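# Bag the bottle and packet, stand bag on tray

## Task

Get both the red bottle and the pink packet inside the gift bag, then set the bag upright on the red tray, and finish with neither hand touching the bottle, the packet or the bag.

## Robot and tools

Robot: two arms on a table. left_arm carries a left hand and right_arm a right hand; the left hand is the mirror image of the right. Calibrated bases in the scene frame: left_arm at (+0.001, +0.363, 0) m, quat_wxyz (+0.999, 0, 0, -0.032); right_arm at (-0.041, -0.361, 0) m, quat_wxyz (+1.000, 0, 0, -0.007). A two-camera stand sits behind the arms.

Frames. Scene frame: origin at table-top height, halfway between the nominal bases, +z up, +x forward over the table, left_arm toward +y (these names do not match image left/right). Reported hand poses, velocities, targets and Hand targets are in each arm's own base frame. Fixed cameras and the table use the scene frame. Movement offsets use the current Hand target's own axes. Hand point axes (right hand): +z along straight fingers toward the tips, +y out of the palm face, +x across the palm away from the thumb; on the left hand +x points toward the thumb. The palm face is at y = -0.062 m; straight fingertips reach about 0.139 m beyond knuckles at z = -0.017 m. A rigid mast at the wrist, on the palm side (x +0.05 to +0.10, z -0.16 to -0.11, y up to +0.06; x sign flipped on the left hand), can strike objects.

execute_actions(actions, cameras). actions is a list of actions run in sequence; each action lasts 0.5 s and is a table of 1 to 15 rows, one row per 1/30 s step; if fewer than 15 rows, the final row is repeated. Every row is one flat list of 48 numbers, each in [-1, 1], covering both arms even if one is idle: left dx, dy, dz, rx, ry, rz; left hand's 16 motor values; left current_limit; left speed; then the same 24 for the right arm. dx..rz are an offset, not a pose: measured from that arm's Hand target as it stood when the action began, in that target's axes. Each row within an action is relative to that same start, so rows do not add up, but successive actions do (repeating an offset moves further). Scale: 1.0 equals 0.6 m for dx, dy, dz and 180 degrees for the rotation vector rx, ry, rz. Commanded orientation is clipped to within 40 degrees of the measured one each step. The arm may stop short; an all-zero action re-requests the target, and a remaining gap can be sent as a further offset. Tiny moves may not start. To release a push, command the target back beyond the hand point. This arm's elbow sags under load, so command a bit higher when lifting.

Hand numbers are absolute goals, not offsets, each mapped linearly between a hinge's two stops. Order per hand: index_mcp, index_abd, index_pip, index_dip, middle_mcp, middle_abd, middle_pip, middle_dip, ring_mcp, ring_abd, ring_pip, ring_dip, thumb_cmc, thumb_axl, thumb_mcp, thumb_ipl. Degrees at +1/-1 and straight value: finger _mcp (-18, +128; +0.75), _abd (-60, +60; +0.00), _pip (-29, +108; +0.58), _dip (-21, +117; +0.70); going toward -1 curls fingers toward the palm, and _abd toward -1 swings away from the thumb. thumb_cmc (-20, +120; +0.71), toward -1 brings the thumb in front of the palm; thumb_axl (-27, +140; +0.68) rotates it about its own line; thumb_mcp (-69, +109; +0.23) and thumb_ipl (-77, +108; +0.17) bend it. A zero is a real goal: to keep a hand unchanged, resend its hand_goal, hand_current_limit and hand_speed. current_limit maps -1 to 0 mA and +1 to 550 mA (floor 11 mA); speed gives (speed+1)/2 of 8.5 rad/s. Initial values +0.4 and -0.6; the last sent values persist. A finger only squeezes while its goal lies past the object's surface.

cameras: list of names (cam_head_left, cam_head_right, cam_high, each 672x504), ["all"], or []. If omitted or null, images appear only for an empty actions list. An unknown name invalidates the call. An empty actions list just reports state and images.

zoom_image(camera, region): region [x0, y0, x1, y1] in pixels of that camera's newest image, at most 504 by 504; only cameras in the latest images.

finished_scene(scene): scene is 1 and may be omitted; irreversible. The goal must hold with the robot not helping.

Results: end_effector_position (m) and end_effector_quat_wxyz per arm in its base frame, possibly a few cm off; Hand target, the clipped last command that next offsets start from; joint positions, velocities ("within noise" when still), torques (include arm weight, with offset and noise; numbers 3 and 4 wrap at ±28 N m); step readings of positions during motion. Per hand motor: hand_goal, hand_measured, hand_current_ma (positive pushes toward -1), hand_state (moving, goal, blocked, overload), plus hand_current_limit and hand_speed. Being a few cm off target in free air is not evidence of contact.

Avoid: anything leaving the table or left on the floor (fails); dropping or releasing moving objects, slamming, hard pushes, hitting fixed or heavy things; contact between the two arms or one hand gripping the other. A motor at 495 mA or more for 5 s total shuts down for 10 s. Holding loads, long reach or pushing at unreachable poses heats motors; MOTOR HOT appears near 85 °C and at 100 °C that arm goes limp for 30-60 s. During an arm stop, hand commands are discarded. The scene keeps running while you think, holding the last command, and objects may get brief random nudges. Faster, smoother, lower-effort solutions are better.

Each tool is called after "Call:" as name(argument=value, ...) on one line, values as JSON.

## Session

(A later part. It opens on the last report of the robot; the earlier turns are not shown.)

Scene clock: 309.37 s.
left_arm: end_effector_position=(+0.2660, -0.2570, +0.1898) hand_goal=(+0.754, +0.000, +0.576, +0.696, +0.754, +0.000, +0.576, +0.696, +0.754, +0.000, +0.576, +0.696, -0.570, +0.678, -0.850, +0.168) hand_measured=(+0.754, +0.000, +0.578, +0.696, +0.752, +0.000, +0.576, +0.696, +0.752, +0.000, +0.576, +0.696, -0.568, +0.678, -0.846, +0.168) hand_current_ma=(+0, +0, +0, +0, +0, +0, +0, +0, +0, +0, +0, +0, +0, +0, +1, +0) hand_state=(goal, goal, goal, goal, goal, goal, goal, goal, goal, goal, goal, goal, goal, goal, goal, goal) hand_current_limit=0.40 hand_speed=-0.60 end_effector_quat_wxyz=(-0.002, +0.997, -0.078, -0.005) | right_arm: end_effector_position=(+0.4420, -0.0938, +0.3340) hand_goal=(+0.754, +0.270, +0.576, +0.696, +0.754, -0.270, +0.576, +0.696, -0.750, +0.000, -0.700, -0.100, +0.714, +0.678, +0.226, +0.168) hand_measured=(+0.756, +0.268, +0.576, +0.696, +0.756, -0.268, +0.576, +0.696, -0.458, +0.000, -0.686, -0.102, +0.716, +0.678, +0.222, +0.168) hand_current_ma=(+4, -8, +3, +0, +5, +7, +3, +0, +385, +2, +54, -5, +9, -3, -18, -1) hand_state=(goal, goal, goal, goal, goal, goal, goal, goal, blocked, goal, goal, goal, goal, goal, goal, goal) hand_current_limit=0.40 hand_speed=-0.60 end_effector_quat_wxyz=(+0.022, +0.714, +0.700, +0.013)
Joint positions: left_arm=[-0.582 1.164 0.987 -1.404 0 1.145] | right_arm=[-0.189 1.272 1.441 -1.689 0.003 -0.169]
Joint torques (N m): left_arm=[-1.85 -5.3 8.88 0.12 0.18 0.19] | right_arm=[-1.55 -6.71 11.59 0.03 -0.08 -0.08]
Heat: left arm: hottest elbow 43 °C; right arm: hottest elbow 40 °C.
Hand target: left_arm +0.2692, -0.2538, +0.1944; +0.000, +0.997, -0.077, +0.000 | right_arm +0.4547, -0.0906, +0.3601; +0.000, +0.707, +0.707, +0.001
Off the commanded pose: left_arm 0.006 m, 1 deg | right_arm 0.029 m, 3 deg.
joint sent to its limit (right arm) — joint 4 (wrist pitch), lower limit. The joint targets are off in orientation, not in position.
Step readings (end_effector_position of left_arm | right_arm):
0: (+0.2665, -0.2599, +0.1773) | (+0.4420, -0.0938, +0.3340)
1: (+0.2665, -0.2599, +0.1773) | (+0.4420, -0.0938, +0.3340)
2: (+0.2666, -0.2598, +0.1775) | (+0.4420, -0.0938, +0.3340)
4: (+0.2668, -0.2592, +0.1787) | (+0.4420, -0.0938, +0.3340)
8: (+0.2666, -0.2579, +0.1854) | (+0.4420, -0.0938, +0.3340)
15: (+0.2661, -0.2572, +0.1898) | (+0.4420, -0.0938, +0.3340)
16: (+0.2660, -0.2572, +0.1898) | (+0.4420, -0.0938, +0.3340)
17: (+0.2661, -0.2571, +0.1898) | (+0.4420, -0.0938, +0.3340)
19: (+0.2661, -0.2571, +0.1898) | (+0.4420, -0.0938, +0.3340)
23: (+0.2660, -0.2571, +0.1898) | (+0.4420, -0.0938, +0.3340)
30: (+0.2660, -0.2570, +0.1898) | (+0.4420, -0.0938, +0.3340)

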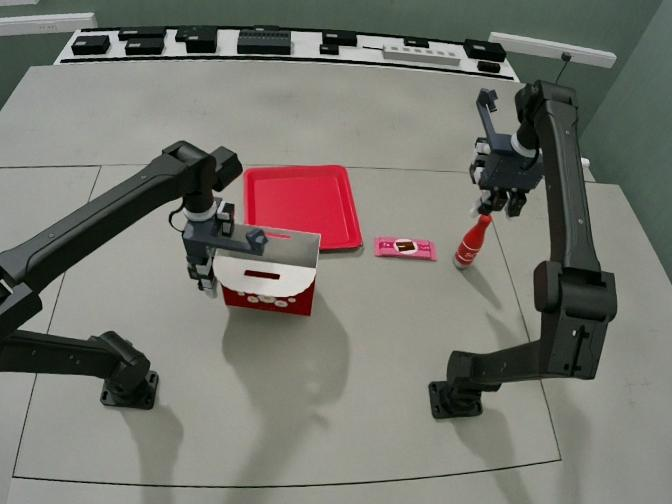

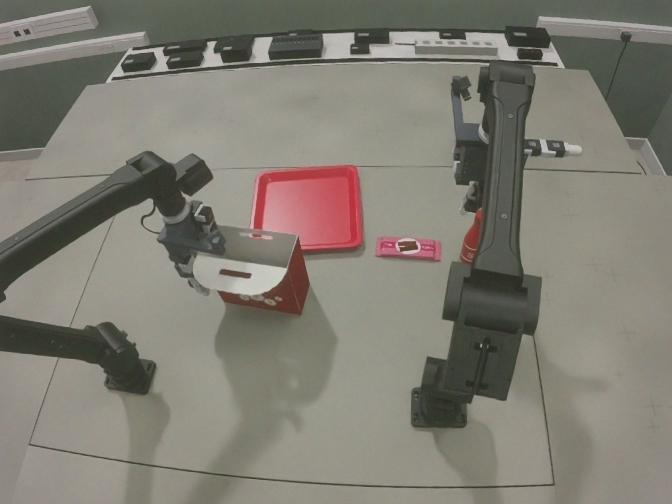

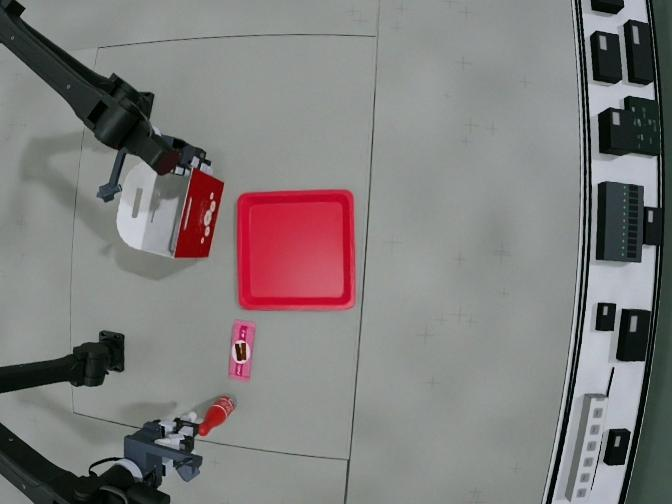

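Call:
execute_actions(actions=[[[0,0,0.045,0,0,0,0.754,0,0.576,0.696,0.754,0,0.576,0.696,0.754,0,0.576,0.696,-0.571,0.678,-0.82,0.168,0.4,-0.6,0,0,0,0,0,0,0.754,0.27,0.576,0.696,0.754,-0.27,0.576,0.696,-0.75,0,-0.7,-0.1,0.714,0.678,0.226,0.168,0.4,-0.6]],[[0,0,0,0,0,0,0.754,0,0.576,0.696,0.754,0,0.576,0.696,0.754,0,0.576,0.696,-0.571,0.678,-1.0,0.05,0.4,-0.6,0,0,0,0,0,0,0.754,0.27,0.576,0.696,0.754,-0.27,0.576,0.696,-0.75,0,-0.7,-0.1,0.714,0.678,0.226,0.168,0.4,-0.6]]], cameras=["all"])

Call:
zoom_image(camera="cam_high", region=[90, 80, 260, 280])

Call:
zoom_image(camera="cam_head_right", region=[130, 140, 350, 340])

Scene clock: 318.30 s.
left_arm: end_effector_position=(+0.2624, -0.2541, +0.1656) hand_goal=(+0.754, +0.000, +0.576, +0.696, +0.754, +0.000, +0.576, +0.696, +0.754, +0.000, +0.576, +0.696, -0.570, +0.678, -1.000, +0.050) hand_measured=(+0.768, +0.000, +0.578, +0.696, +0.764, +0.000, +0.580, +0.696, +0.752, +0.000, +0.576, +0.696, -0.568, +0.678, -0.848, +0.114) hand_current_ma=(+4, +0, +0, +0, +3, +0, +0, +0, +0, +0, +0, +0, +0, +0, +385, +123) hand_state=(goal, goal, goal, goal, goal, goal, goal, goal, goal, goal, goal, goal, goal, goal, blocked, blocked) hand_current_limit=0.40 hand_speed=-0.60 end_effector_quat_wxyz=(-0.004, +0.997, -0.079, -0.004) | right_arm: end_effector_position=(+0.4420, -0.0938, +0.3340) hand_goal=(+0.754, +0.270, +0.576, +0.696, +0.754, -0.270, +0.576, +0.696, -0.750, +0.000, -0.700, -0.100, +0.714, +0.678, +0.226, +0.168) hand_measured=(+0.756, +0.268, +0.576, +0.696, +0.756, -0.268, +0.576, +0.696, -0.458, +0.000, -0.686, -0.102, +0.716, +0.678, +0.222, +0.168) hand_current_ma=(+4, -8, +3, +0, +5, +7, +3, +0, +385, +2, +54, -5, +9, -3, -18, -1) hand_state=(goal, goal, goal, goal, goal, goal, goal, goal, blocked, goal, goal, goal, goal, goal, goal, goal) hand_current_limit=0.40 hand_speed=-0.60 end_effector_quat_wxyz=(+0.022, +0.714, +0.700, +0.013)
Joint positions: left_arm=[-0.581 1.166 0.924 -1.34 -0.002 1.147] | right_arm=[-0.189 1.272 1.441 -1.689 0.003 -0.169]
Joint torques (N m): left_arm=[-1.85 -4.25 8.96 0.64 0.27 0.17] | right_arm=[-1.49 -6.48 11.64 -0.06 -0.12 -0.1]
Heat: left arm: hottest elbow 43 °C; right arm: hottest elbow 40 °C.
Hand target: left_arm +0.2692, -0.2537, +0.1672; +0.000, +0.997, -0.077, +0.000 | right_arm +0.4547, -0.0906, +0.3601; +0.000, +0.707, +0.707, +0.001
Off the commanded pose: left_arm 0.007 m, 1 deg | right_arm 0.029 m, 3 deg.
joint sent to its limit (right arm) — joint 4 (wrist pitch), lower limit. The joint targets are off in orientation, not in position.
Step readings (end_effector_position of left_arm | right_arm):
0: (+0.2660, -0.2570, +0.1898) | (+0.4420, -0.0938, +0.3340)
1: (+0.2659, -0.2570, +0.1897) | (+0.4420, -0.0938, +0.3340)
2: (+0.2660, -0.2570, +0.1884) | (+0.4420, -0.0938, +0.3340)
4: (+0.2660, -0.2570, +0.1833) | (+0.4420, -0.0938, +0.3340)
8: (+0.2614, -0.2540, +0.1690) | (+0.4420, -0.0938, +0.3340)
15: (+0.2621, -0.2543, +0.1661) | (+0.4420, -0.0938, +0.3340)
16: (+0.2622, -0.2543, +0.1661) | (+0.4420, -0.0938, +0.3340)
17: (+0.2622, -0.2544, +0.1661) | (+0.4420, -0.0938, +0.3340)
19: (+0.2625, -0.2542, +0.1660) | (+0.4420, -0.0938, +0.3340)
23: (+0.2624, -0.2541, +0.1657) | (+0.4420, -0.0938, +0.3340)
30: (+0.2624, -0.2541, +0.1656) | (+0.4420, -0.0938, +0.3340)

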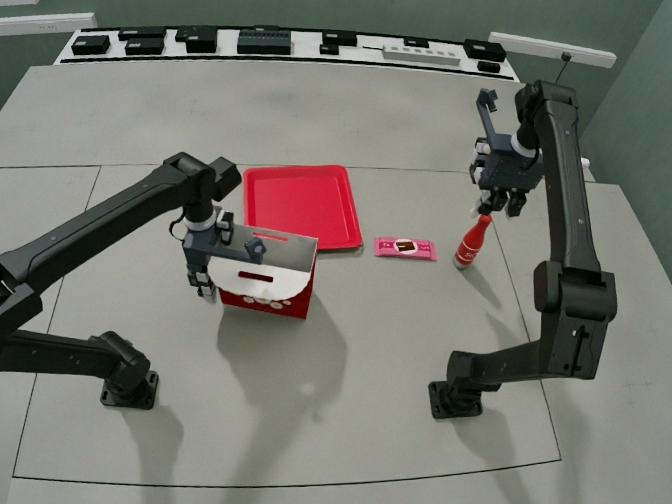

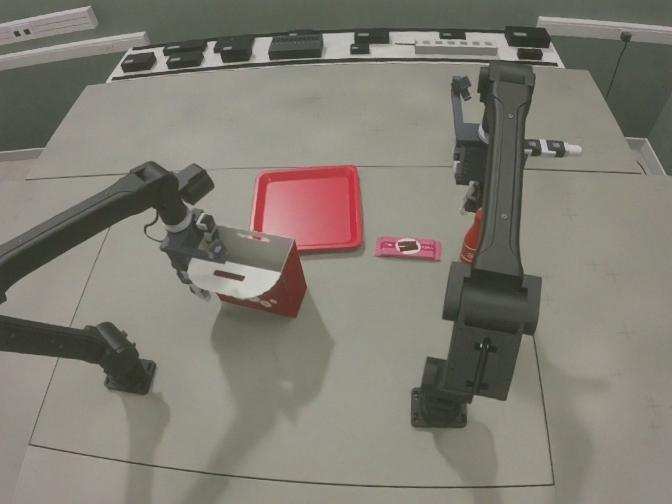

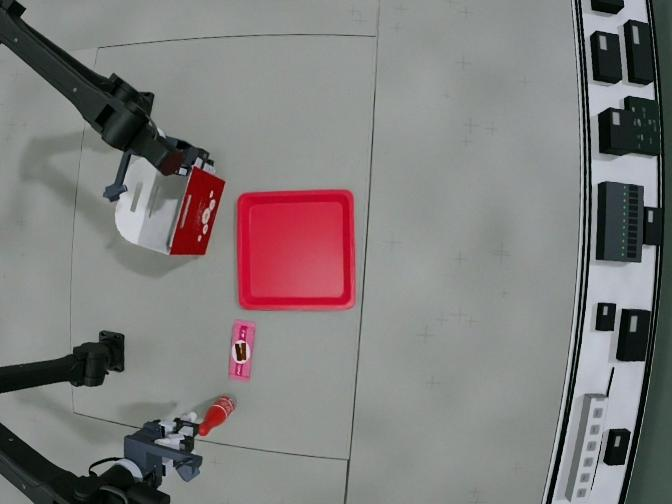

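Scaled by 2.520 from the camera's 672x504 image, which has a finer 960x720 frame.

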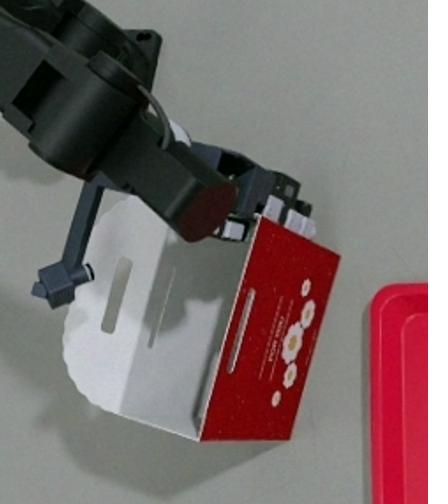

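Scaled by 2.291 from the camera's 672x504 image, which has a finer 960x720 frame.

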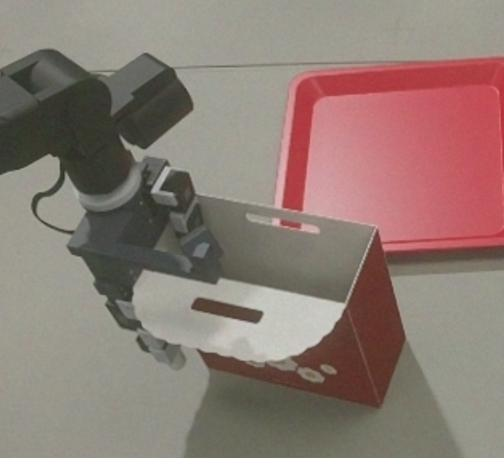

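Call:
execute_actions(actions=[[[0,0,-0.05,0,0,0,0.754,0,0.576,0.696,0.754,0,0.576,0.696,0.754,0,0.576,0.696,-0.571,0.678,-1.0,0.05,0.4,-0.6,0,0,0,0,0,0,0.754,0.27,0.576,0.696,0.754,-0.27,0.576,0.696,-0.75,0,-0.7,-0.1,0.714,0.678,0.226,0.168,0.4,-0.6]],[[0,0,-0.05,0,0,0,0.754,0,0.576,0.696,0.754,0,0.576,0.696,0.754,0,0.576,0.696,-0.571,0.678,-1.0,0.05,0.4,-0.6,0,0,0,0,0,0,0.754,0.27,0.576,0.696,0.754,-0.27,0.576,0.696,-0.75,0,-0.7,-0.1,0.714,0.678,0.226,0.168,0.4,-0.6]]], cameras=["all"])

Scene clock: 322.93 s.
left_arm: end_effector_position=(+0.2544, -0.2490, +0.2013) hand_goal=(+0.754, +0.000, +0.576, +0.696, +0.754, +0.000, +0.576, +0.696, +0.754, +0.000, +0.576, +0.696, -0.570, +0.678, -1.000, +0.050) hand_measured=(+0.768, +0.000, +0.578, +0.696, +0.766, +0.000, +0.580, +0.696, +0.752, +0.000, +0.576, +0.696, -0.568, +0.678, -0.848, +0.114) hand_current_ma=(+4, +0, +0, +0, +3, +0, +0, +0, +0, +0, +0, +0, +0, +0, +385, +123) hand_state=(goal, goal, goal, goal, goal, goal, goal, goal, goal, goal, goal, goal, goal, goal, blocked, blocked) hand_current_limit=0.40 hand_speed=-0.60 end_effector_quat_wxyz=(-0.014, +0.997, -0.079, -0.024) | right_arm: end_effector_position=(+0.4420, -0.0938, +0.3340) hand_goal=(+0.754, +0.270, +0.576, +0.696, +0.754, -0.270, +0.576, +0.696, -0.750, +0.000, -0.700, -0.100, +0.714, +0.678, +0.226, +0.168) hand_measured=(+0.756, +0.268, +0.576, +0.696, +0.756, -0.268, +0.576, +0.696, -0.458, +0.000, -0.686, -0.102, +0.716, +0.678, +0.222, +0.168) hand_current_ma=(+4, -8, +3, +0, +5, +7, +3, +0, +385, +2, +54, -5, +9, -3, -18, -1) hand_state=(goal, goal, goal, goal, goal, goal, goal, goal, blocked, goal, goal, goal, goal, goal, goal, goal) hand_current_limit=0.40 hand_speed=-0.60 end_effector_quat_wxyz=(+0.022, +0.714, +0.700, +0.013)
Joint positions: left_arm=[-0.581 1.15 1.013 -1.488 -0.002 1.147] | right_arm=[-0.189 1.272 1.441 -1.689 0.003 -0.169]
Joint torques (N m): left_arm=[-1.85 -5.07 12.79 -0.18 0.23 0.16] | right_arm=[-1.9 -5.89 11.82 0.06 -0.13 -0.03]
Heat: left arm: hottest elbow 43 °C; right arm: hottest elbow 40 °C.
Hand target: left_arm +0.2692, -0.2538, +0.2274; +0.000, +0.997, -0.077, +0.000 | right_arm +0.4547, -0.0906, +0.3601; +0.000, +0.707, +0.707, +0.001
Off the commanded pose: left_arm 0.030 m, 3 deg | right_arm 0.029 m, 3 deg.
joint sent to its limit (right arm) — joint 4 (wrist pitch), lower limit. The joint targets are off in orientation, not in position.
Step readings (end_effector_position of left_arm | right_arm):
0: (+0.2624, -0.2541, +0.1656) | (+0.4420, -0.0938, +0.3340)
1: (+0.2624, -0.2541, +0.1656) | (+0.4420, -0.0938, +0.3340)
2: (+0.2619, -0.2537, +0.1654) | (+0.4420, -0.0938, +0.3340)
4: (+0.2585, -0.2515, +0.1646) | (+0.4420, -0.0938, +0.3340)
8: (+0.2534, -0.2483, +0.1659) | (+0.4420, -0.0938, +0.3340)
15: (+0.2524, -0.2477, +0.1681) | (+0.4420, -0.0938, +0.3340)
16: (+0.2523, -0.2476, +0.1684) | (+0.4420, -0.0938, +0.3340)
17: (+0.2517, -0.2472, +0.1695) | (+0.4420, -0.0938, +0.3340)
19: (+0.2501, -0.2461, +0.1740) | (+0.4420, -0.0938, +0.3340)
23: (+0.2526, -0.2478, +0.1903) | (+0.4420, -0.0938, +0.3340)
30: (+0.2551, -0.2494, +0.2014) | (+0.4420, -0.0938, +0.3340)

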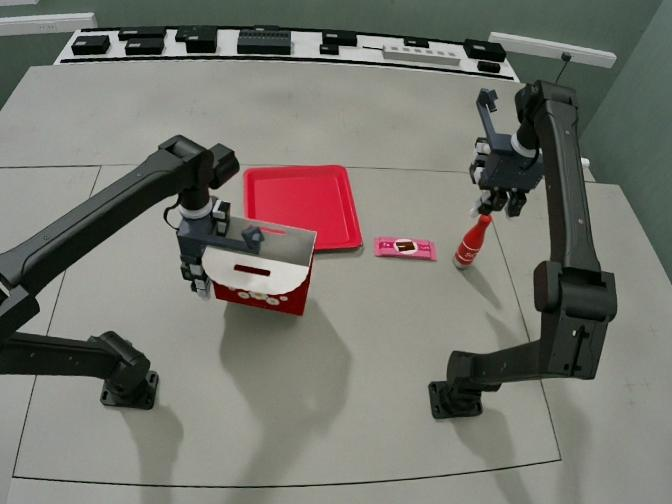

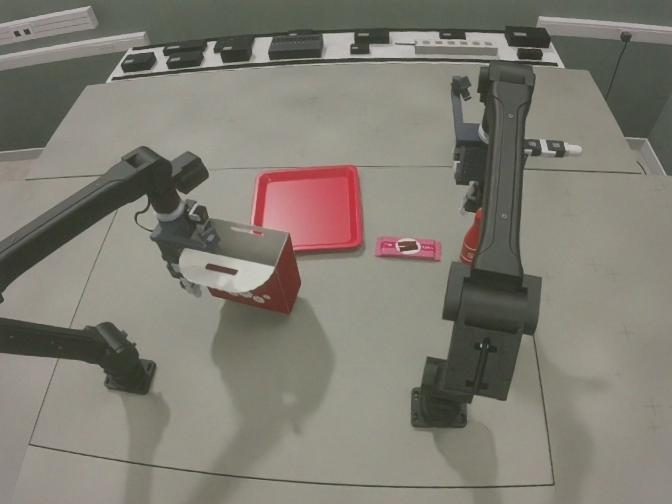

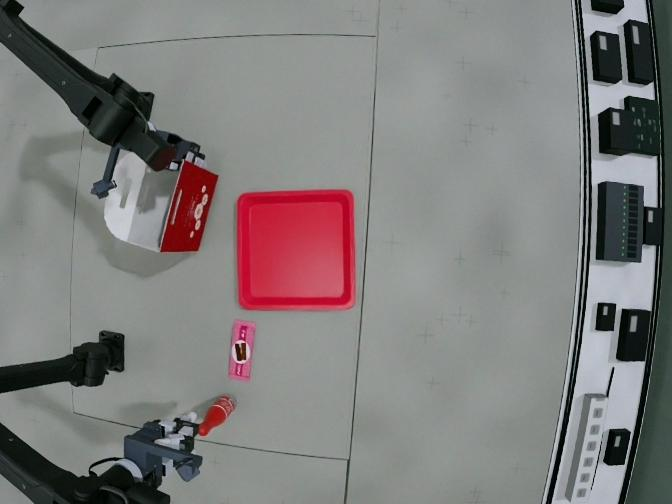

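Call:
execute_actions(actions=[[[0.0,0,-0.055,0,0,0,0.754,0,0.576,0.696,0.754,0,0.576,0.696,0.754,0,0.576,0.696,-0.571,0.678,-1.0,0.05,0.4,-0.6,0,0,0,0,0,0,0.754,0.27,0.576,0.696,0.754,-0.27,0.576,0.696,-0.75,0,-0.7,-0.1,0.714,0.678,0.226,0.168,0.4,-0.6]]], cameras=["all"])

Call:
zoom_image(camera="cam_high", region=[80, 80, 280, 280])

Call:
zoom_image(camera="cam_head_left", region=[150, 140, 370, 340])

Scene clock: 329.00 s.
left_arm: end_effector_position=(+0.2559, -0.2500, +0.2332) hand_goal=(+0.754, +0.000, +0.576, +0.696, +0.754, +0.000, +0.576, +0.696, +0.754, +0.000, +0.576, +0.696, -0.570, +0.678, -1.000, +0.050) hand_measured=(+0.768, +0.000, +0.578, +0.696, +0.766, +0.000, +0.580, +0.696, +0.752, +0.000, +0.576, +0.696, -0.568, +0.678, -0.848, +0.114) hand_current_ma=(+4, +0, +0, +0, +3, +0, +0, +0, +0, +0, +0, +0, +0, +0, +385, +123) hand_state=(goal, goal, goal, goal, goal, goal, goal, goal, goal, goal, goal, goal, goal, goal, blocked, blocked) hand_current_limit=0.40 hand_speed=-0.60 end_effector_quat_wxyz=(-0.015, +0.996, -0.079, -0.025) | right_arm: end_effector_position=(+0.4420, -0.0938, +0.3340) hand_goal=(+0.754, +0.270, +0.576, +0.696, +0.754, -0.270, +0.576, +0.696, -0.750, +0.000, -0.700, -0.100, +0.714, +0.678, +0.226, +0.168) hand_measured=(+0.756, +0.268, +0.576, +0.696, +0.756, -0.268, +0.576, +0.696, -0.458, +0.000, -0.686, -0.102, +0.716, +0.678, +0.222, +0.168) hand_current_ma=(+4, -8, +3, +0, +5, +7, +3, +0, +385, +2, +54, -5, +9, -3, -18, -1) hand_state=(goal, goal, goal, goal, goal, goal, goal, goal, blocked, goal, goal, goal, goal, goal, goal, goal) hand_current_limit=0.40 hand_speed=-0.60 end_effector_quat_wxyz=(+0.022, +0.714, +0.700, +0.013)
Joint positions: left_arm=[-0.581 1.148 1.095 -1.575 -0.002 1.147] | right_arm=[-0.189 1.272 1.441 -1.689 0.003 -0.169]
Joint torques (N m): left_arm=[-1.9 -5.25 12.93 -0.32 0.23 0.17] | right_arm=[-0.73 -6.48 11.54 -0.14 -0.14 -0.1]
Heat: left arm: hottest elbow 44 °C; right arm: hottest elbow 40 °C.
Hand target: left_arm +0.2692, -0.2538, +0.2603; +0.000, +0.997, -0.077, +0.000 | right_arm +0.4547, -0.0906, +0.3601; +0.000, +0.707, +0.707, +0.001
Off the commanded pose: left_arm 0.030 m, 3 deg | right_arm 0.029 m, 3 deg.
joint sent to its limit (right arm) — joint 4 (wrist pitch), lower limit. The joint targets are off in orientation, not in position.
Step readings (end_effector_position of left_arm | right_arm):
0: (+0.2544, -0.2490, +0.2013) | (+0.4420, -0.0938, +0.3340)
1: (+0.2543, -0.2489, +0.2014) | (+0.4420, -0.0938, +0.3340)
2: (+0.2536, -0.2484, +0.2024) | (+0.4420, -0.0938, +0.3340)
4: (+0.2515, -0.2470, +0.2074) | (+0.4420, -0.0938, +0.3340)
8: (+0.2544, -0.2490, +0.2236) | (+0.4420, -0.0938, +0.3340)
15: (+0.2565, -0.2504, +0.2333) | (+0.4420, -0.0938, +0.3340)

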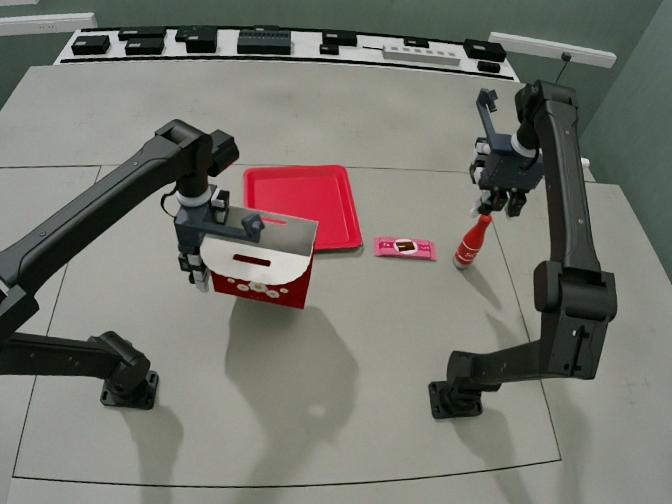

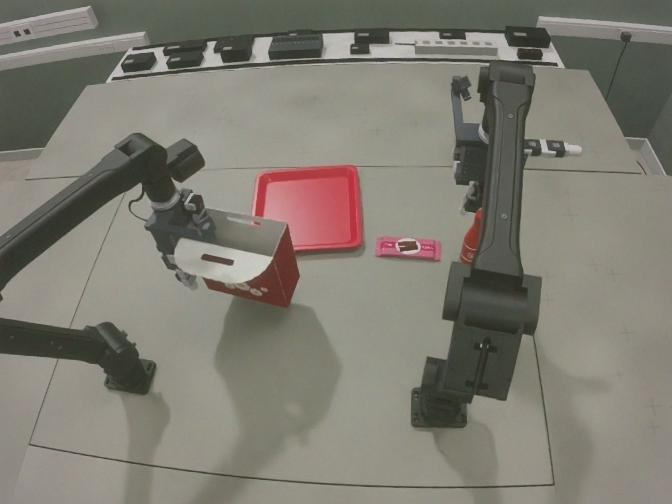

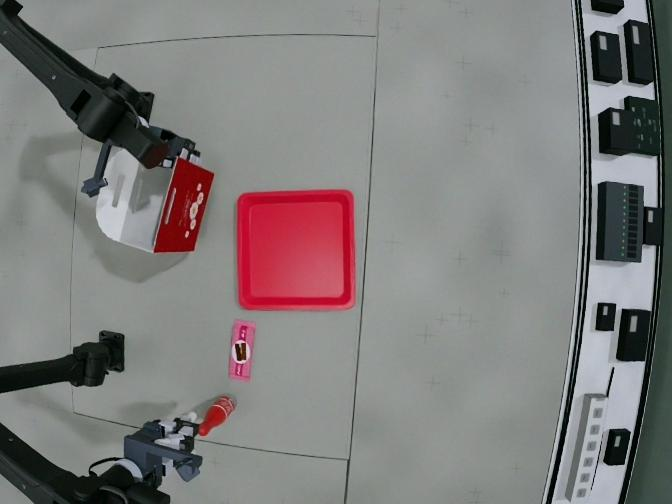

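Scaled by 2.520 from the camera's 672x504 image, which has a finer 960x720 frame.

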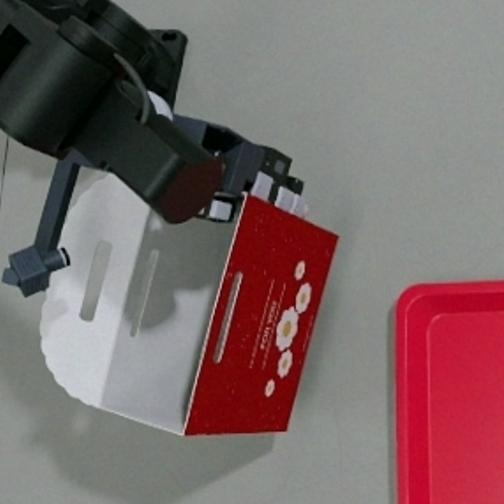

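Scaled by 2.291 from the camera's 672x504 image, which has a finer 960x720 frame.

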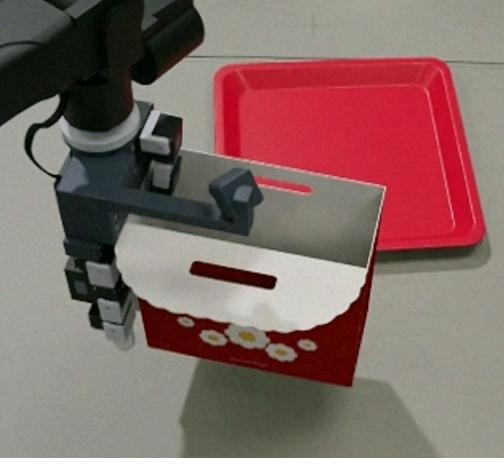

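Call:
execute_actions(actions=[[[0.0603,0.0147,0,0,0,-0.0135,0.754,0,0.576,0.696,0.754,0,0.576,0.696,0.754,0,0.576,0.696,-0.571,0.678,-1.0,0.05,0.4,-0.6,0,0,0,0,0,0,0.754,0.27,0.576,0.696,0.754,-0.27,0.576,0.696,-0.75,0,-0.7,-0.1,0.714,0.678,0.226,0.168,0.4,-0.6]],[[0.0597,0.0173,0,0,0,-0.0135,0.754,0,0.576,0.696,0.754,0,0.576,0.696,0.754,0,0.576,0.696,-0.571,0.678,-1.0,0.05,0.4,-0.6,0,0,0,0,0,0,0.754,0.27,0.576,0.696,0.754,-0.27,0.576,0.696,-0.75,0,-0.7,-0.1,0.714,0.678,0.226,0.168,0.4,-0.6]],[[0.0588,0.0198,0,0,0,-0.0135,0.754,0,0.576,0.696,0.754,0,0.576,0.696,0.754,0,0.576,0.696,-0.571,0.678,-1.0,0.05,0.4,-0.6,0,0,0,0,0,0,0.754,0.27,0.576,0.696,0.754,-0.27,0.576,0.696,-0.75,0,-0.7,-0.1,0.714,0.678,0.226,0.168,0.4,-0.6]]], cameras=["all"])

Scene clock: 341.90 s.
left_arm: end_effector_position=(+0.3525, -0.2911, +0.2343) hand_goal=(+0.754, +0.000, +0.576, +0.696, +0.754, +0.000, +0.576, +0.696, +0.754, +0.000, +0.576, +0.696, -0.570, +0.678, -1.000, +0.050) hand_measured=(+0.768, +0.000, +0.578, +0.696, +0.766, +0.000, +0.580, +0.696, +0.752, +0.000, +0.576, +0.696, -0.568, +0.678, -0.848, +0.114) hand_current_ma=(+4, +0, +0, +0, +3, +0, +0, +0, +0, +0, +0, +0, +0, +0, +385, +123) hand_state=(goal, goal, goal, goal, goal, goal, goal, goal, goal, goal, goal, goal, goal, goal, blocked, blocked) hand_current_limit=0.40 hand_speed=-0.60 end_effector_quat_wxyz=(-0.016, +0.999, -0.024, -0.026) | right_arm: end_effector_position=(+0.4420, -0.0938, +0.3340) hand_goal=(+0.754, +0.270, +0.576, +0.696, +0.754, -0.270, +0.576, +0.696, -0.750, +0.000, -0.700, -0.100, +0.714, +0.678, +0.226, +0.168) hand_measured=(+0.756, +0.268, +0.576, +0.696, +0.756, -0.268, +0.576, +0.696, -0.458, +0.000, -0.686, -0.102, +0.716, +0.678, +0.222, +0.168) hand_current_ma=(+4, -8, +3, +0, +5, +7, +3, +0, +385, +2, +54, -5, +9, -3, -18, -1) hand_state=(goal, goal, goal, goal, goal, goal, goal, goal, blocked, goal, goal, goal, goal, goal, goal, goal) hand_current_limit=0.40 hand_speed=-0.60 end_effector_quat_wxyz=(+0.022, +0.714, +0.700, +0.013)
Joint positions: left_arm=[-0.551 1.405 1.326 -1.553 -0.002 1.069] | right_arm=[-0.189 1.272 1.441 -1.689 0.003 -0.169]
Joint torques (N m): left_arm=[-2.02 -8.06 13.37 0.16 0.28 -0.03] | right_arm=[-0.97 -7 11.84 0.03 -0.11 -0.09]
Heat: left arm: hottest elbow 44 °C; right arm: hottest elbow 41 °C.
Hand target: left_arm +0.3723, -0.2966, +0.2604; +0.000, +1.000, -0.013, +0.000 | right_arm +0.4547, -0.0906, +0.3601; +0.000, +0.707, +0.707, +0.001
Off the commanded pose: left_arm 0.033 m, 4 deg | right_arm 0.029 m, 3 deg.
joint sent to its limit (right arm) — joint 4 (wrist pitch), lower limit. The joint targets are off in orientation, not in position.
Step readings (end_effector_position of left_arm | right_arm):
0: (+0.2559, -0.2500, +0.2332) | (+0.4420, -0.0938, +0.3340)
1: (+0.2560, -0.2500, +0.2334) | (+0.4420, -0.0938, +0.3340)
2: (+0.2568, -0.2501, +0.2337) | (+0.4420, -0.0938, +0.3340)
4: (+0.2625, -0.2518, +0.2358) | (+0.4420, -0.0938, +0.3340)
8: (+0.2780, -0.2588, +0.2386) | (+0.4420, -0.0938, +0.3340)
15: (+0.2840, -0.2611, +0.2346) | (+0.4420, -0.0938, +0.3340)
16: (+0.2842, -0.2612, +0.2348) | (+0.4420, -0.0938, +0.3340)
17: (+0.2853, -0.2616, +0.2351) | (+0.4420, -0.0938, +0.3340)
19: (+0.2925, -0.2642, +0.2371) | (+0.4420, -0.0938, +0.3340)
23: (+0.3110, -0.2732, +0.2392) | (+0.4420, -0.0938, +0.3340)
30: (+0.3177, -0.2759, +0.2338) | (+0.4420, -0.0938, +0.3340)
31: (+0.3179, -0.2760, +0.2340) | (+0.4420, -0.0938, +0.3340)
32: (+0.3192, -0.2765, +0.2345) | (+0.4420, -0.0938, +0.3340)
34: (+0.3268, -0.2794, +0.2371) | (+0.4420, -0.0938, +0.3340)
38: (+0.3454, -0.2882, +0.2398) | (+0.4420, -0.0938, +0.3340)
45: (+0.3517, -0.2911, +0.2337) | (+0.4420, -0.0938, +0.3340)

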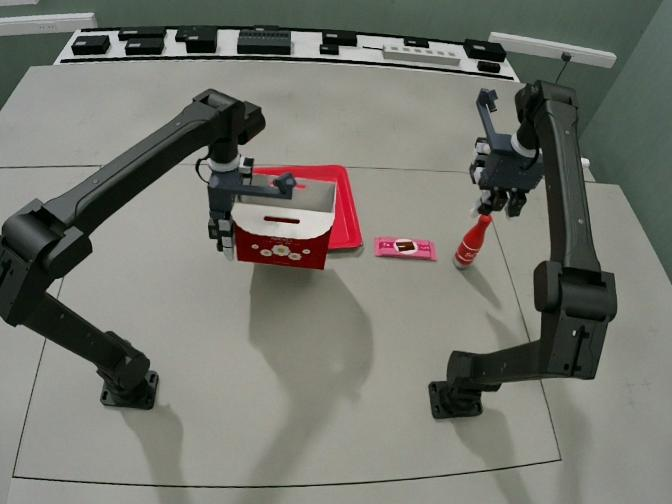

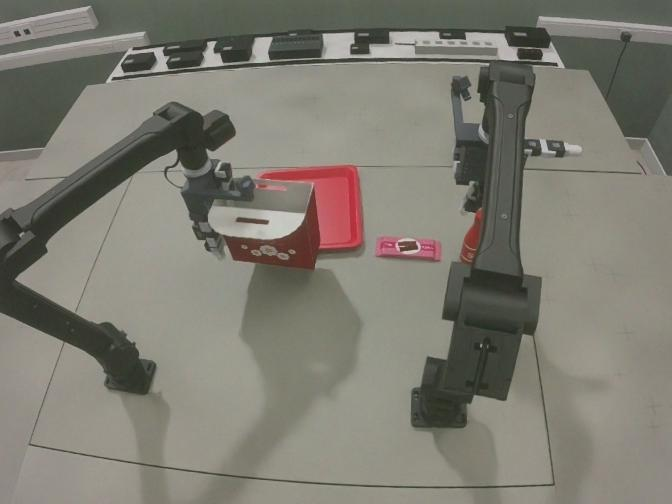

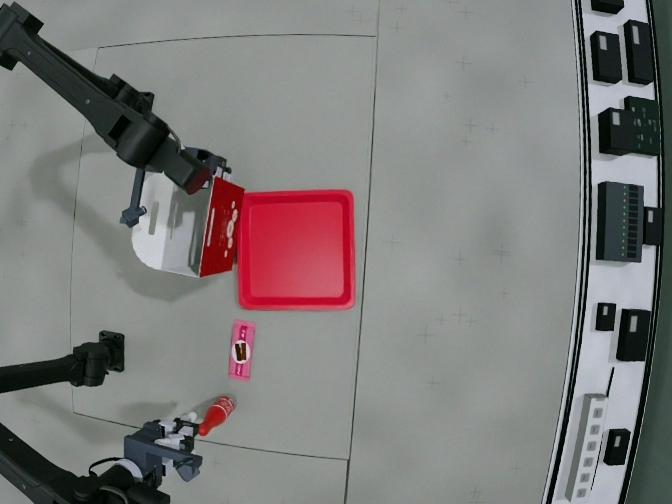

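Call:
execute_actions(actions=[[[0.058,0.0223,0,0,0,-0.0135,0.754,0,0.576,0.696,0.754,0,0.576,0.696,0.754,0,0.576,0.696,-0.571,0.678,-1.0,0.05,0.4,-0.6,0,0,0,0,0,0,0.754,0.27,0.576,0.696,0.754,-0.27,0.576,0.696,-0.75,0,-0.7,-0.1,0.714,0.678,0.226,0.168,0.4,-0.6]],[[0.057,0.0247,0,0,0,-0.0135,0.754,0,0.576,0.696,0.754,0,0.576,0.696,0.754,0,0.576,0.696,-0.571,0.678,-1.0,0.05,0.4,-0.6,0,0,0,0,0,0,0.754,0.27,0.576,0.696,0.754,-0.27,0.576,0.696,-0.75,0,-0.7,-0.1,0.714,0.678,0.226,0.168,0.4,-0.6]],[[0.056,0.0272,0,0,0,-0.0135,0.754,0,0.576,0.696,0.754,0,0.576,0.696,0.754,0,0.576,0.696,-0.571,0.678,-1.0,0.05,0.4,-0.6,0,0,0,0,0,0,0.754,0.27,0.576,0.696,0.754,-0.27,0.576,0.696,-0.75,0,-0.7,-0.1,0.714,0.678,0.226,0.168,0.4,-0.6]]], cameras=["all"])

Call:
zoom_image(camera="cam_high", region=[150, 130, 370, 330])

Call:
zoom_image(camera="cam_head_left", region=[190, 90, 410, 290])

Scene clock: 350.33 s.
left_arm: end_effector_position=(+0.4580, -0.3373, +0.2348) hand_goal=(+0.754, +0.000, +0.576, +0.696, +0.754, +0.000, +0.576, +0.696, +0.754, +0.000, +0.576, +0.696, -0.570, +0.678, -1.000, +0.050) hand_measured=(+0.768, +0.000, +0.578, +0.696, +0.766, +0.000, +0.580, +0.696, +0.752, +0.000, +0.576, +0.696, -0.568, +0.678, -0.848, +0.114) hand_current_ma=(+4, +0, +0, +0, +3, +0, +0, +0, +0, +0, +0, +0, +0, +0, +385, +123) hand_state=(goal, goal, goal, goal, goal, goal, goal, goal, goal, goal, goal, goal, goal, goal, blocked, blocked) hand_current_limit=0.40 hand_speed=-0.60 end_effector_quat_wxyz=(-0.015, +0.999, +0.039, -0.021) | right_arm: end_effector_position=(+0.4420, -0.0938, +0.3340) hand_goal=(+0.754, +0.270, +0.576, +0.696, +0.754, -0.270, +0.576, +0.696, -0.750, +0.000, -0.700, -0.100, +0.714, +0.678, +0.226, +0.168) hand_measured=(+0.756, +0.268, +0.576, +0.696, +0.756, -0.268, +0.576, +0.696, -0.458, +0.000, -0.686, -0.102, +0.716, +0.678, +0.222, +0.168) hand_current_ma=(+4, -8, +3, +0, +5, +7, +3, +0, +385, +2, +54, -5, +9, -3, -18, -1) hand_state=(goal, goal, goal, goal, goal, goal, goal, goal, blocked, goal, goal, goal, goal, goal, goal, goal) hand_current_limit=0.40 hand_speed=-0.60 end_effector_quat_wxyz=(+0.022, +0.714, +0.700, +0.013)
Joint positions: left_arm=[-0.535 1.677 1.639 -1.584 -0.002 0.957] | right_arm=[-0.189 1.272 1.441 -1.689 0.003 -0.169]
Joint torques (N m): left_arm=[-1.9 -11.87 13.22 -0.18 0.27 -0.03] | right_arm=[-0.79 -6.77 11.62 0.13 -0.14 -0.08]
Heat: left arm: hottest elbow 45 °C; right arm: hottest elbow 41 °C.
Hand target: left_arm +0.4758, -0.3395, +0.2603; +0.000, +0.999, +0.051, +0.000 | right_arm +0.4547, -0.0906, +0.3601; +0.000, +0.707, +0.707, +0.001
Off the commanded pose: left_arm 0.031 m, 3 deg | right_arm 0.029 m, 3 deg.
joint sent to its limit (right arm) — joint 4 (wrist pitch), lower limit. The joint targets are off in orientation, not in position.
Step readings (end_effector_position of left_arm | right_arm):
0: (+0.3525, -0.2911, +0.2343) | (+0.4420, -0.0938, +0.3340)
1: (+0.3528, -0.2913, +0.2346) | (+0.4420, -0.0938, +0.3340)
2: (+0.3541, -0.2918, +0.2349) | (+0.4420, -0.0938, +0.3340)
4: (+0.3622, -0.2950, +0.2375) | (+0.4420, -0.0938, +0.3340)
8: (+0.3809, -0.3037, +0.2402) | (+0.4420, -0.0938, +0.3340)
15: (+0.3867, -0.3064, +0.2331) | (+0.4420, -0.0938, +0.3340)
16: (+0.3872, -0.3066, +0.2334) | (+0.4420, -0.0938, +0.3340)
17: (+0.3884, -0.3069, +0.2338) | (+0.4420, -0.0938, +0.3340)
19: (+0.3967, -0.3101, +0.2370) | (+0.4420, -0.0938, +0.3340)
23: (+0.4162, -0.3194, +0.2411) | (+0.4420, -0.0938, +0.3340)
30: (+0.4222, -0.3221, +0.2334) | (+0.4420, -0.0938, +0.3340)
31: (+0.4225, -0.3219, +0.2330) | (+0.4420, -0.0938, +0.3340)
32: (+0.4238, -0.3220, +0.2334) | (+0.4420, -0.0938, +0.3340)
34: (+0.4316, -0.3254, +0.2365) | (+0.4420, -0.0938, +0.3340)
38: (+0.4514, -0.3348, +0.2408) | (+0.4420, -0.0938, +0.3340)
45: (+0.4569, -0.3369, +0.2333) | (+0.4420, -0.0938, +0.3340)

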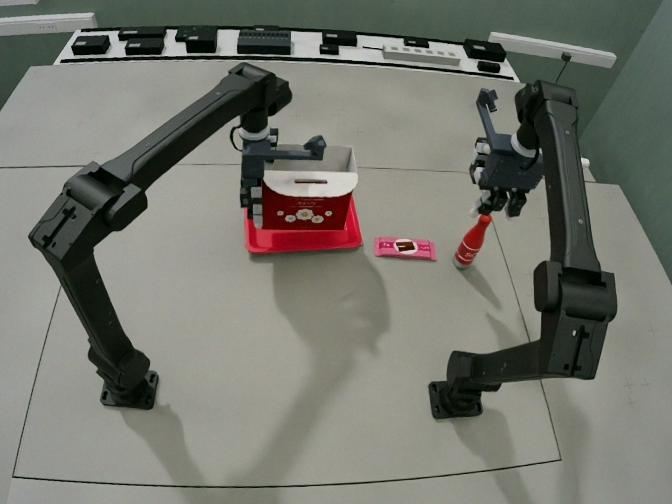

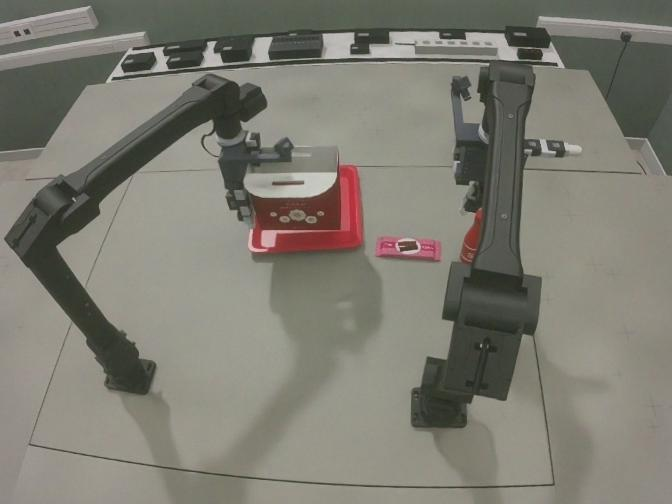

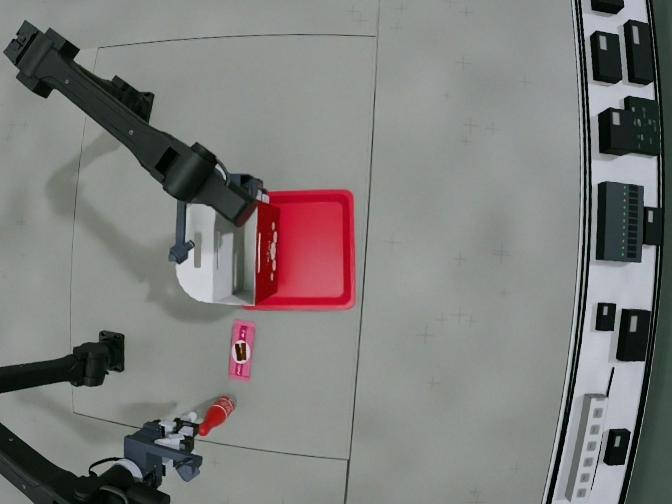

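Scaled by 2.291 from the camera's 672x504 image, which has a finer 960x720 frame.

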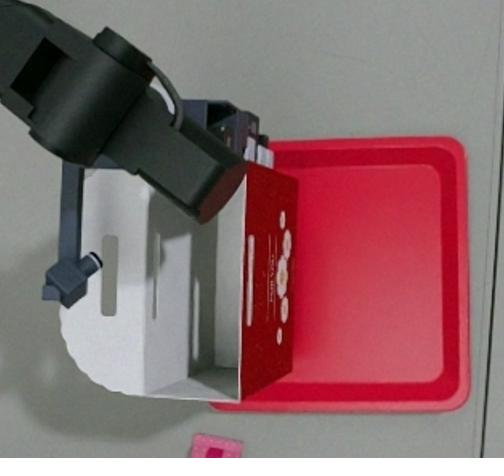

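Scaled by 2.291 from the camera's 672x504 image, which has a finer 960x720 frame.

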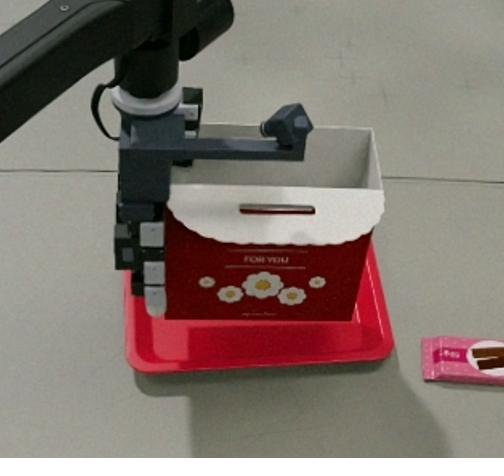

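Call:
execute_actions(actions=[[[0.0275,0.0,0.02,0,0,0,0.754,0,0.576,0.696,0.754,0,0.576,0.696,0.754,0,0.576,0.696,-0.571,0.678,-1.0,0.05,0.4,-0.6,0,0,0,0,0,0,0.754,0.27,0.576,0.696,0.754,-0.27,0.576,0.696,-0.75,0,-0.7,-0.1,0.714,0.678,0.226,0.168,0.4,-0.6]],[[0,0,0.03,0,0,0,0.754,0,0.576,0.696,0.754,0,0.576,0.696,0.754,0,0.576,0.696,-0.571,0.678,-1.0,0.05,0.4,-0.6,0,0,0,0,0,0,0.754,0.27,0.576,0.696,0.754,-0.27,0.576,0.696,-0.75,0,-0.7,-0.1,0.714,0.678,0.226,0.168,0.4,-0.6]],[[0,0,0.025,0,0,0,0.754,0,0.576,0.696,0.754,0,0.576,0.696,0.754,0,0.576,0.696,-0.571,0.678,-1.0,0.05,0.4,-0.6,0,0,0,0,0,0,0.754,0.27,0.576,0.696,0.754,-0.27,0.576,0.696,-0.75,0,-0.7,-0.1,0.714,0.678,0.226,0.168,0.4,-0.6]]], cameras=["all"])

Call:
zoom_image(camera="cam_high", region=[150, 130, 370, 330])

Call:
zoom_image(camera="cam_head_left", region=[190, 90, 410, 290])

Scene clock: 361.10 s.
left_arm: end_effector_position=(+0.4846, -0.3391, +0.2114) hand_goal=(+0.754, +0.000, +0.576, +0.696, +0.754, +0.000, +0.576, +0.696, +0.754, +0.000, +0.576, +0.696, -0.570, +0.678, -1.000, +0.050) hand_measured=(+0.768, +0.000, +0.578, +0.696, +0.766, +0.000, +0.580, +0.696, +0.752, +0.000, +0.576, +0.696, -0.568, +0.678, -0.848, +0.114) hand_current_ma=(+5, +0, +0, +0, +3, +0, +0, +0, +0, +0, +0, +0, +0, +0, +385, +123) hand_state=(goal, goal, goal, goal, goal, goal, goal, goal, goal, goal, goal, goal, goal, goal, blocked, blocked) hand_current_limit=0.40 hand_speed=-0.60 end_effector_quat_wxyz=(-0.006, +0.999, +0.050, -0.007) | right_arm: end_effector_position=(+0.4420, -0.0938, +0.3340) hand_goal=(+0.754, +0.270, +0.576, +0.696, +0.754, -0.270, +0.576, +0.696, -0.750, +0.000, -0.700, -0.100, +0.714, +0.678, +0.226, +0.168) hand_measured=(+0.756, +0.268, +0.576, +0.696, +0.756, -0.268, +0.576, +0.696, -0.458, +0.000, -0.686, -0.102, +0.716, +0.678, +0.222, +0.168) hand_current_ma=(+4, -8, +3, +0, +5, +7, +3, +0, +385, +2, +54, -5, +9, -3, -18, -1) hand_state=(goal, goal, goal, goal, goal, goal, goal, goal, blocked, goal, goal, goal, goal, goal, goal, goal) hand_current_limit=0.40 hand_speed=-0.60 end_effector_quat_wxyz=(+0.022, +0.714, +0.700, +0.013)
Joint positions: left_arm=[-0.515 1.721 1.63 -1.499 -0.002 0.957] | right_arm=[-0.189 1.272 1.441 -1.689 0.003 -0.169]
Joint torques (N m): left_arm=[-2.2 -12.45 9.35 0.66 0.26 0.16] | right_arm=[-0.56 -6.53 11.66 -0.25 -0.11 -0.07]
Heat: left arm: hottest elbow 45 °C; right arm: hottest elbow 41 °C.
Hand target: left_arm +0.4923, -0.3378, +0.2155; +0.000, +0.999, +0.051, +0.000 | right_arm +0.4547, -0.0906, +0.3601; +0.000, +0.707, +0.707, +0.001
Off the commanded pose: left_arm 0.009 m, 1 deg | right_arm 0.029 m, 3 deg.
joint sent to its limit (right arm) — joint 4 (wrist pitch), lower limit. The joint targets are off in orientation, not in position.
Step readings (end_effector_position of left_arm | right_arm):
0: (+0.4580, -0.3373, +0.2348) | (+0.4420, -0.0938, +0.3340)
1: (+0.4580, -0.3373, +0.2348) | (+0.4420, -0.0938, +0.3340)
2: (+0.4586, -0.3369, +0.2347) | (+0.4420, -0.0938, +0.3340)
4: (+0.4621, -0.3352, +0.2344) | (+0.4420, -0.0938, +0.3340)
8: (+0.4684, -0.3350, +0.2296) | (+0.4420, -0.0938, +0.3340)
15: (+0.4723, -0.3327, +0.2212) | (+0.4420, -0.0938, +0.3340)
16: (+0.4726, -0.3323, +0.2212) | (+0.4420, -0.0938, +0.3340)
17: (+0.4733, -0.3327, +0.2213) | (+0.4420, -0.0938, +0.3340)
19: (+0.4761, -0.3343, +0.2220) | (+0.4420, -0.0938, +0.3340)
23: (+0.4806, -0.3369, +0.2232) | (+0.4420, -0.0938, +0.3340)
30: (+0.4820, -0.3376, +0.2236) | (+0.4420, -0.0938, +0.3340)
31: (+0.4821, -0.3377, +0.2236) | (+0.4420, -0.0938, +0.3340)
32: (+0.4826, -0.3380, +0.2232) | (+0.4420, -0.0938, +0.3340)
34: (+0.4844, -0.3390, +0.2223) | (+0.4420, -0.0938, +0.3340)
38: (+0.4847, -0.3392, +0.2167) | (+0.4420, -0.0938, +0.3340)
45: (+0.4844, -0.3390, +0.2113) | (+0.4420, -0.0938, +0.3340)

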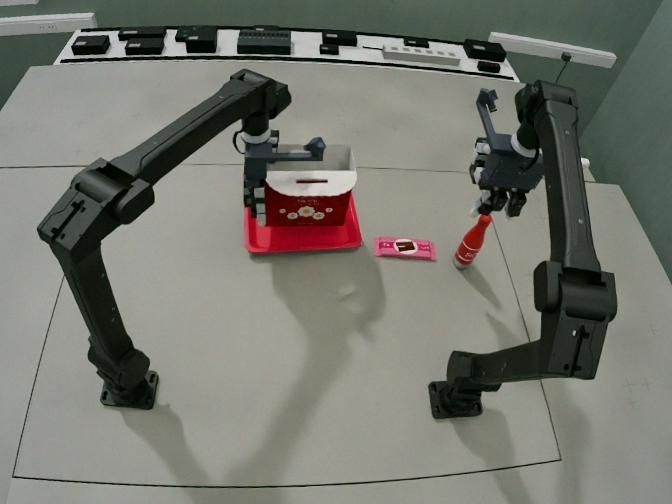

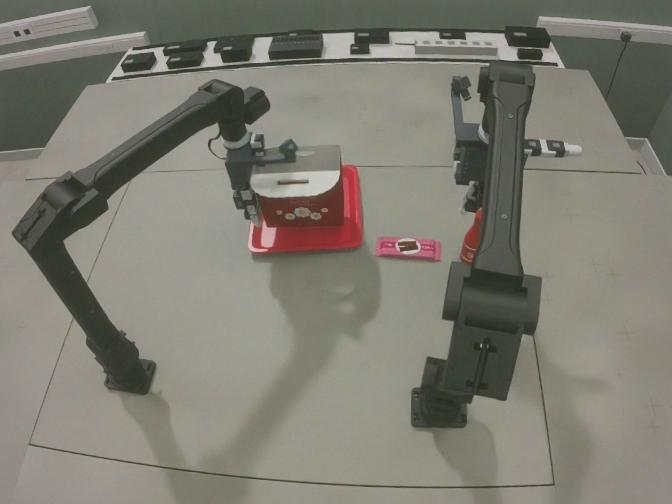

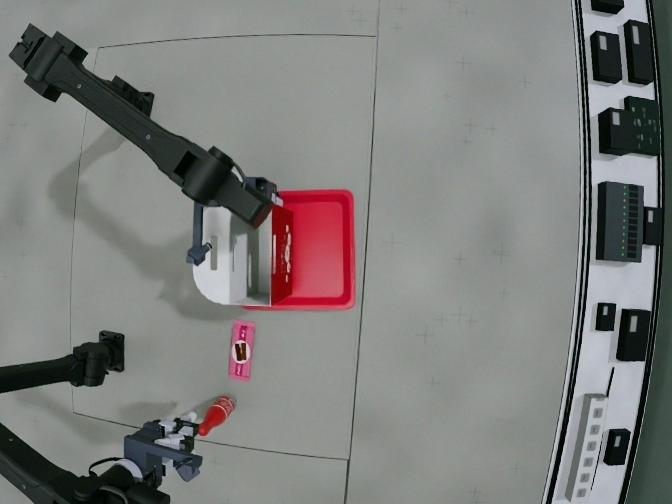

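Scaled by 2.291 from the camera's 672x504 image, which has a finer 960x720 frame.

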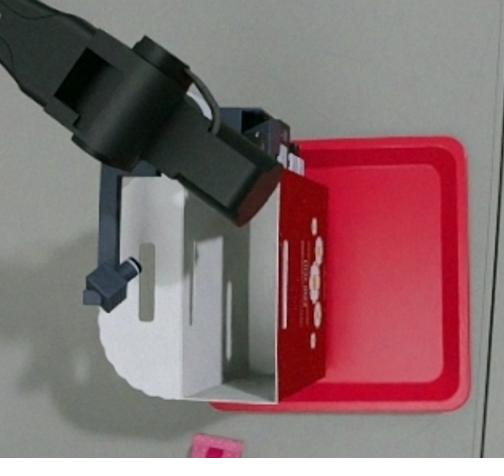

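Scaled by 2.291 from the camera's 672x504 image, which has a finer 960x720 frame.

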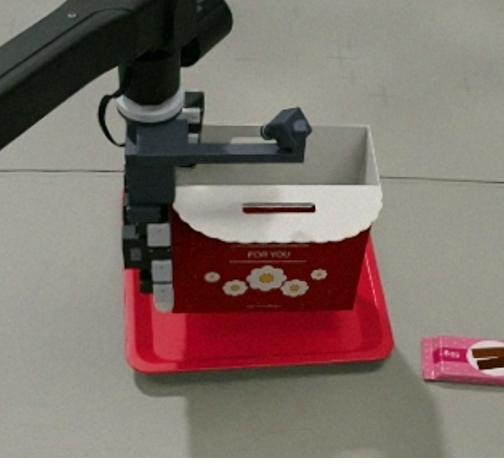

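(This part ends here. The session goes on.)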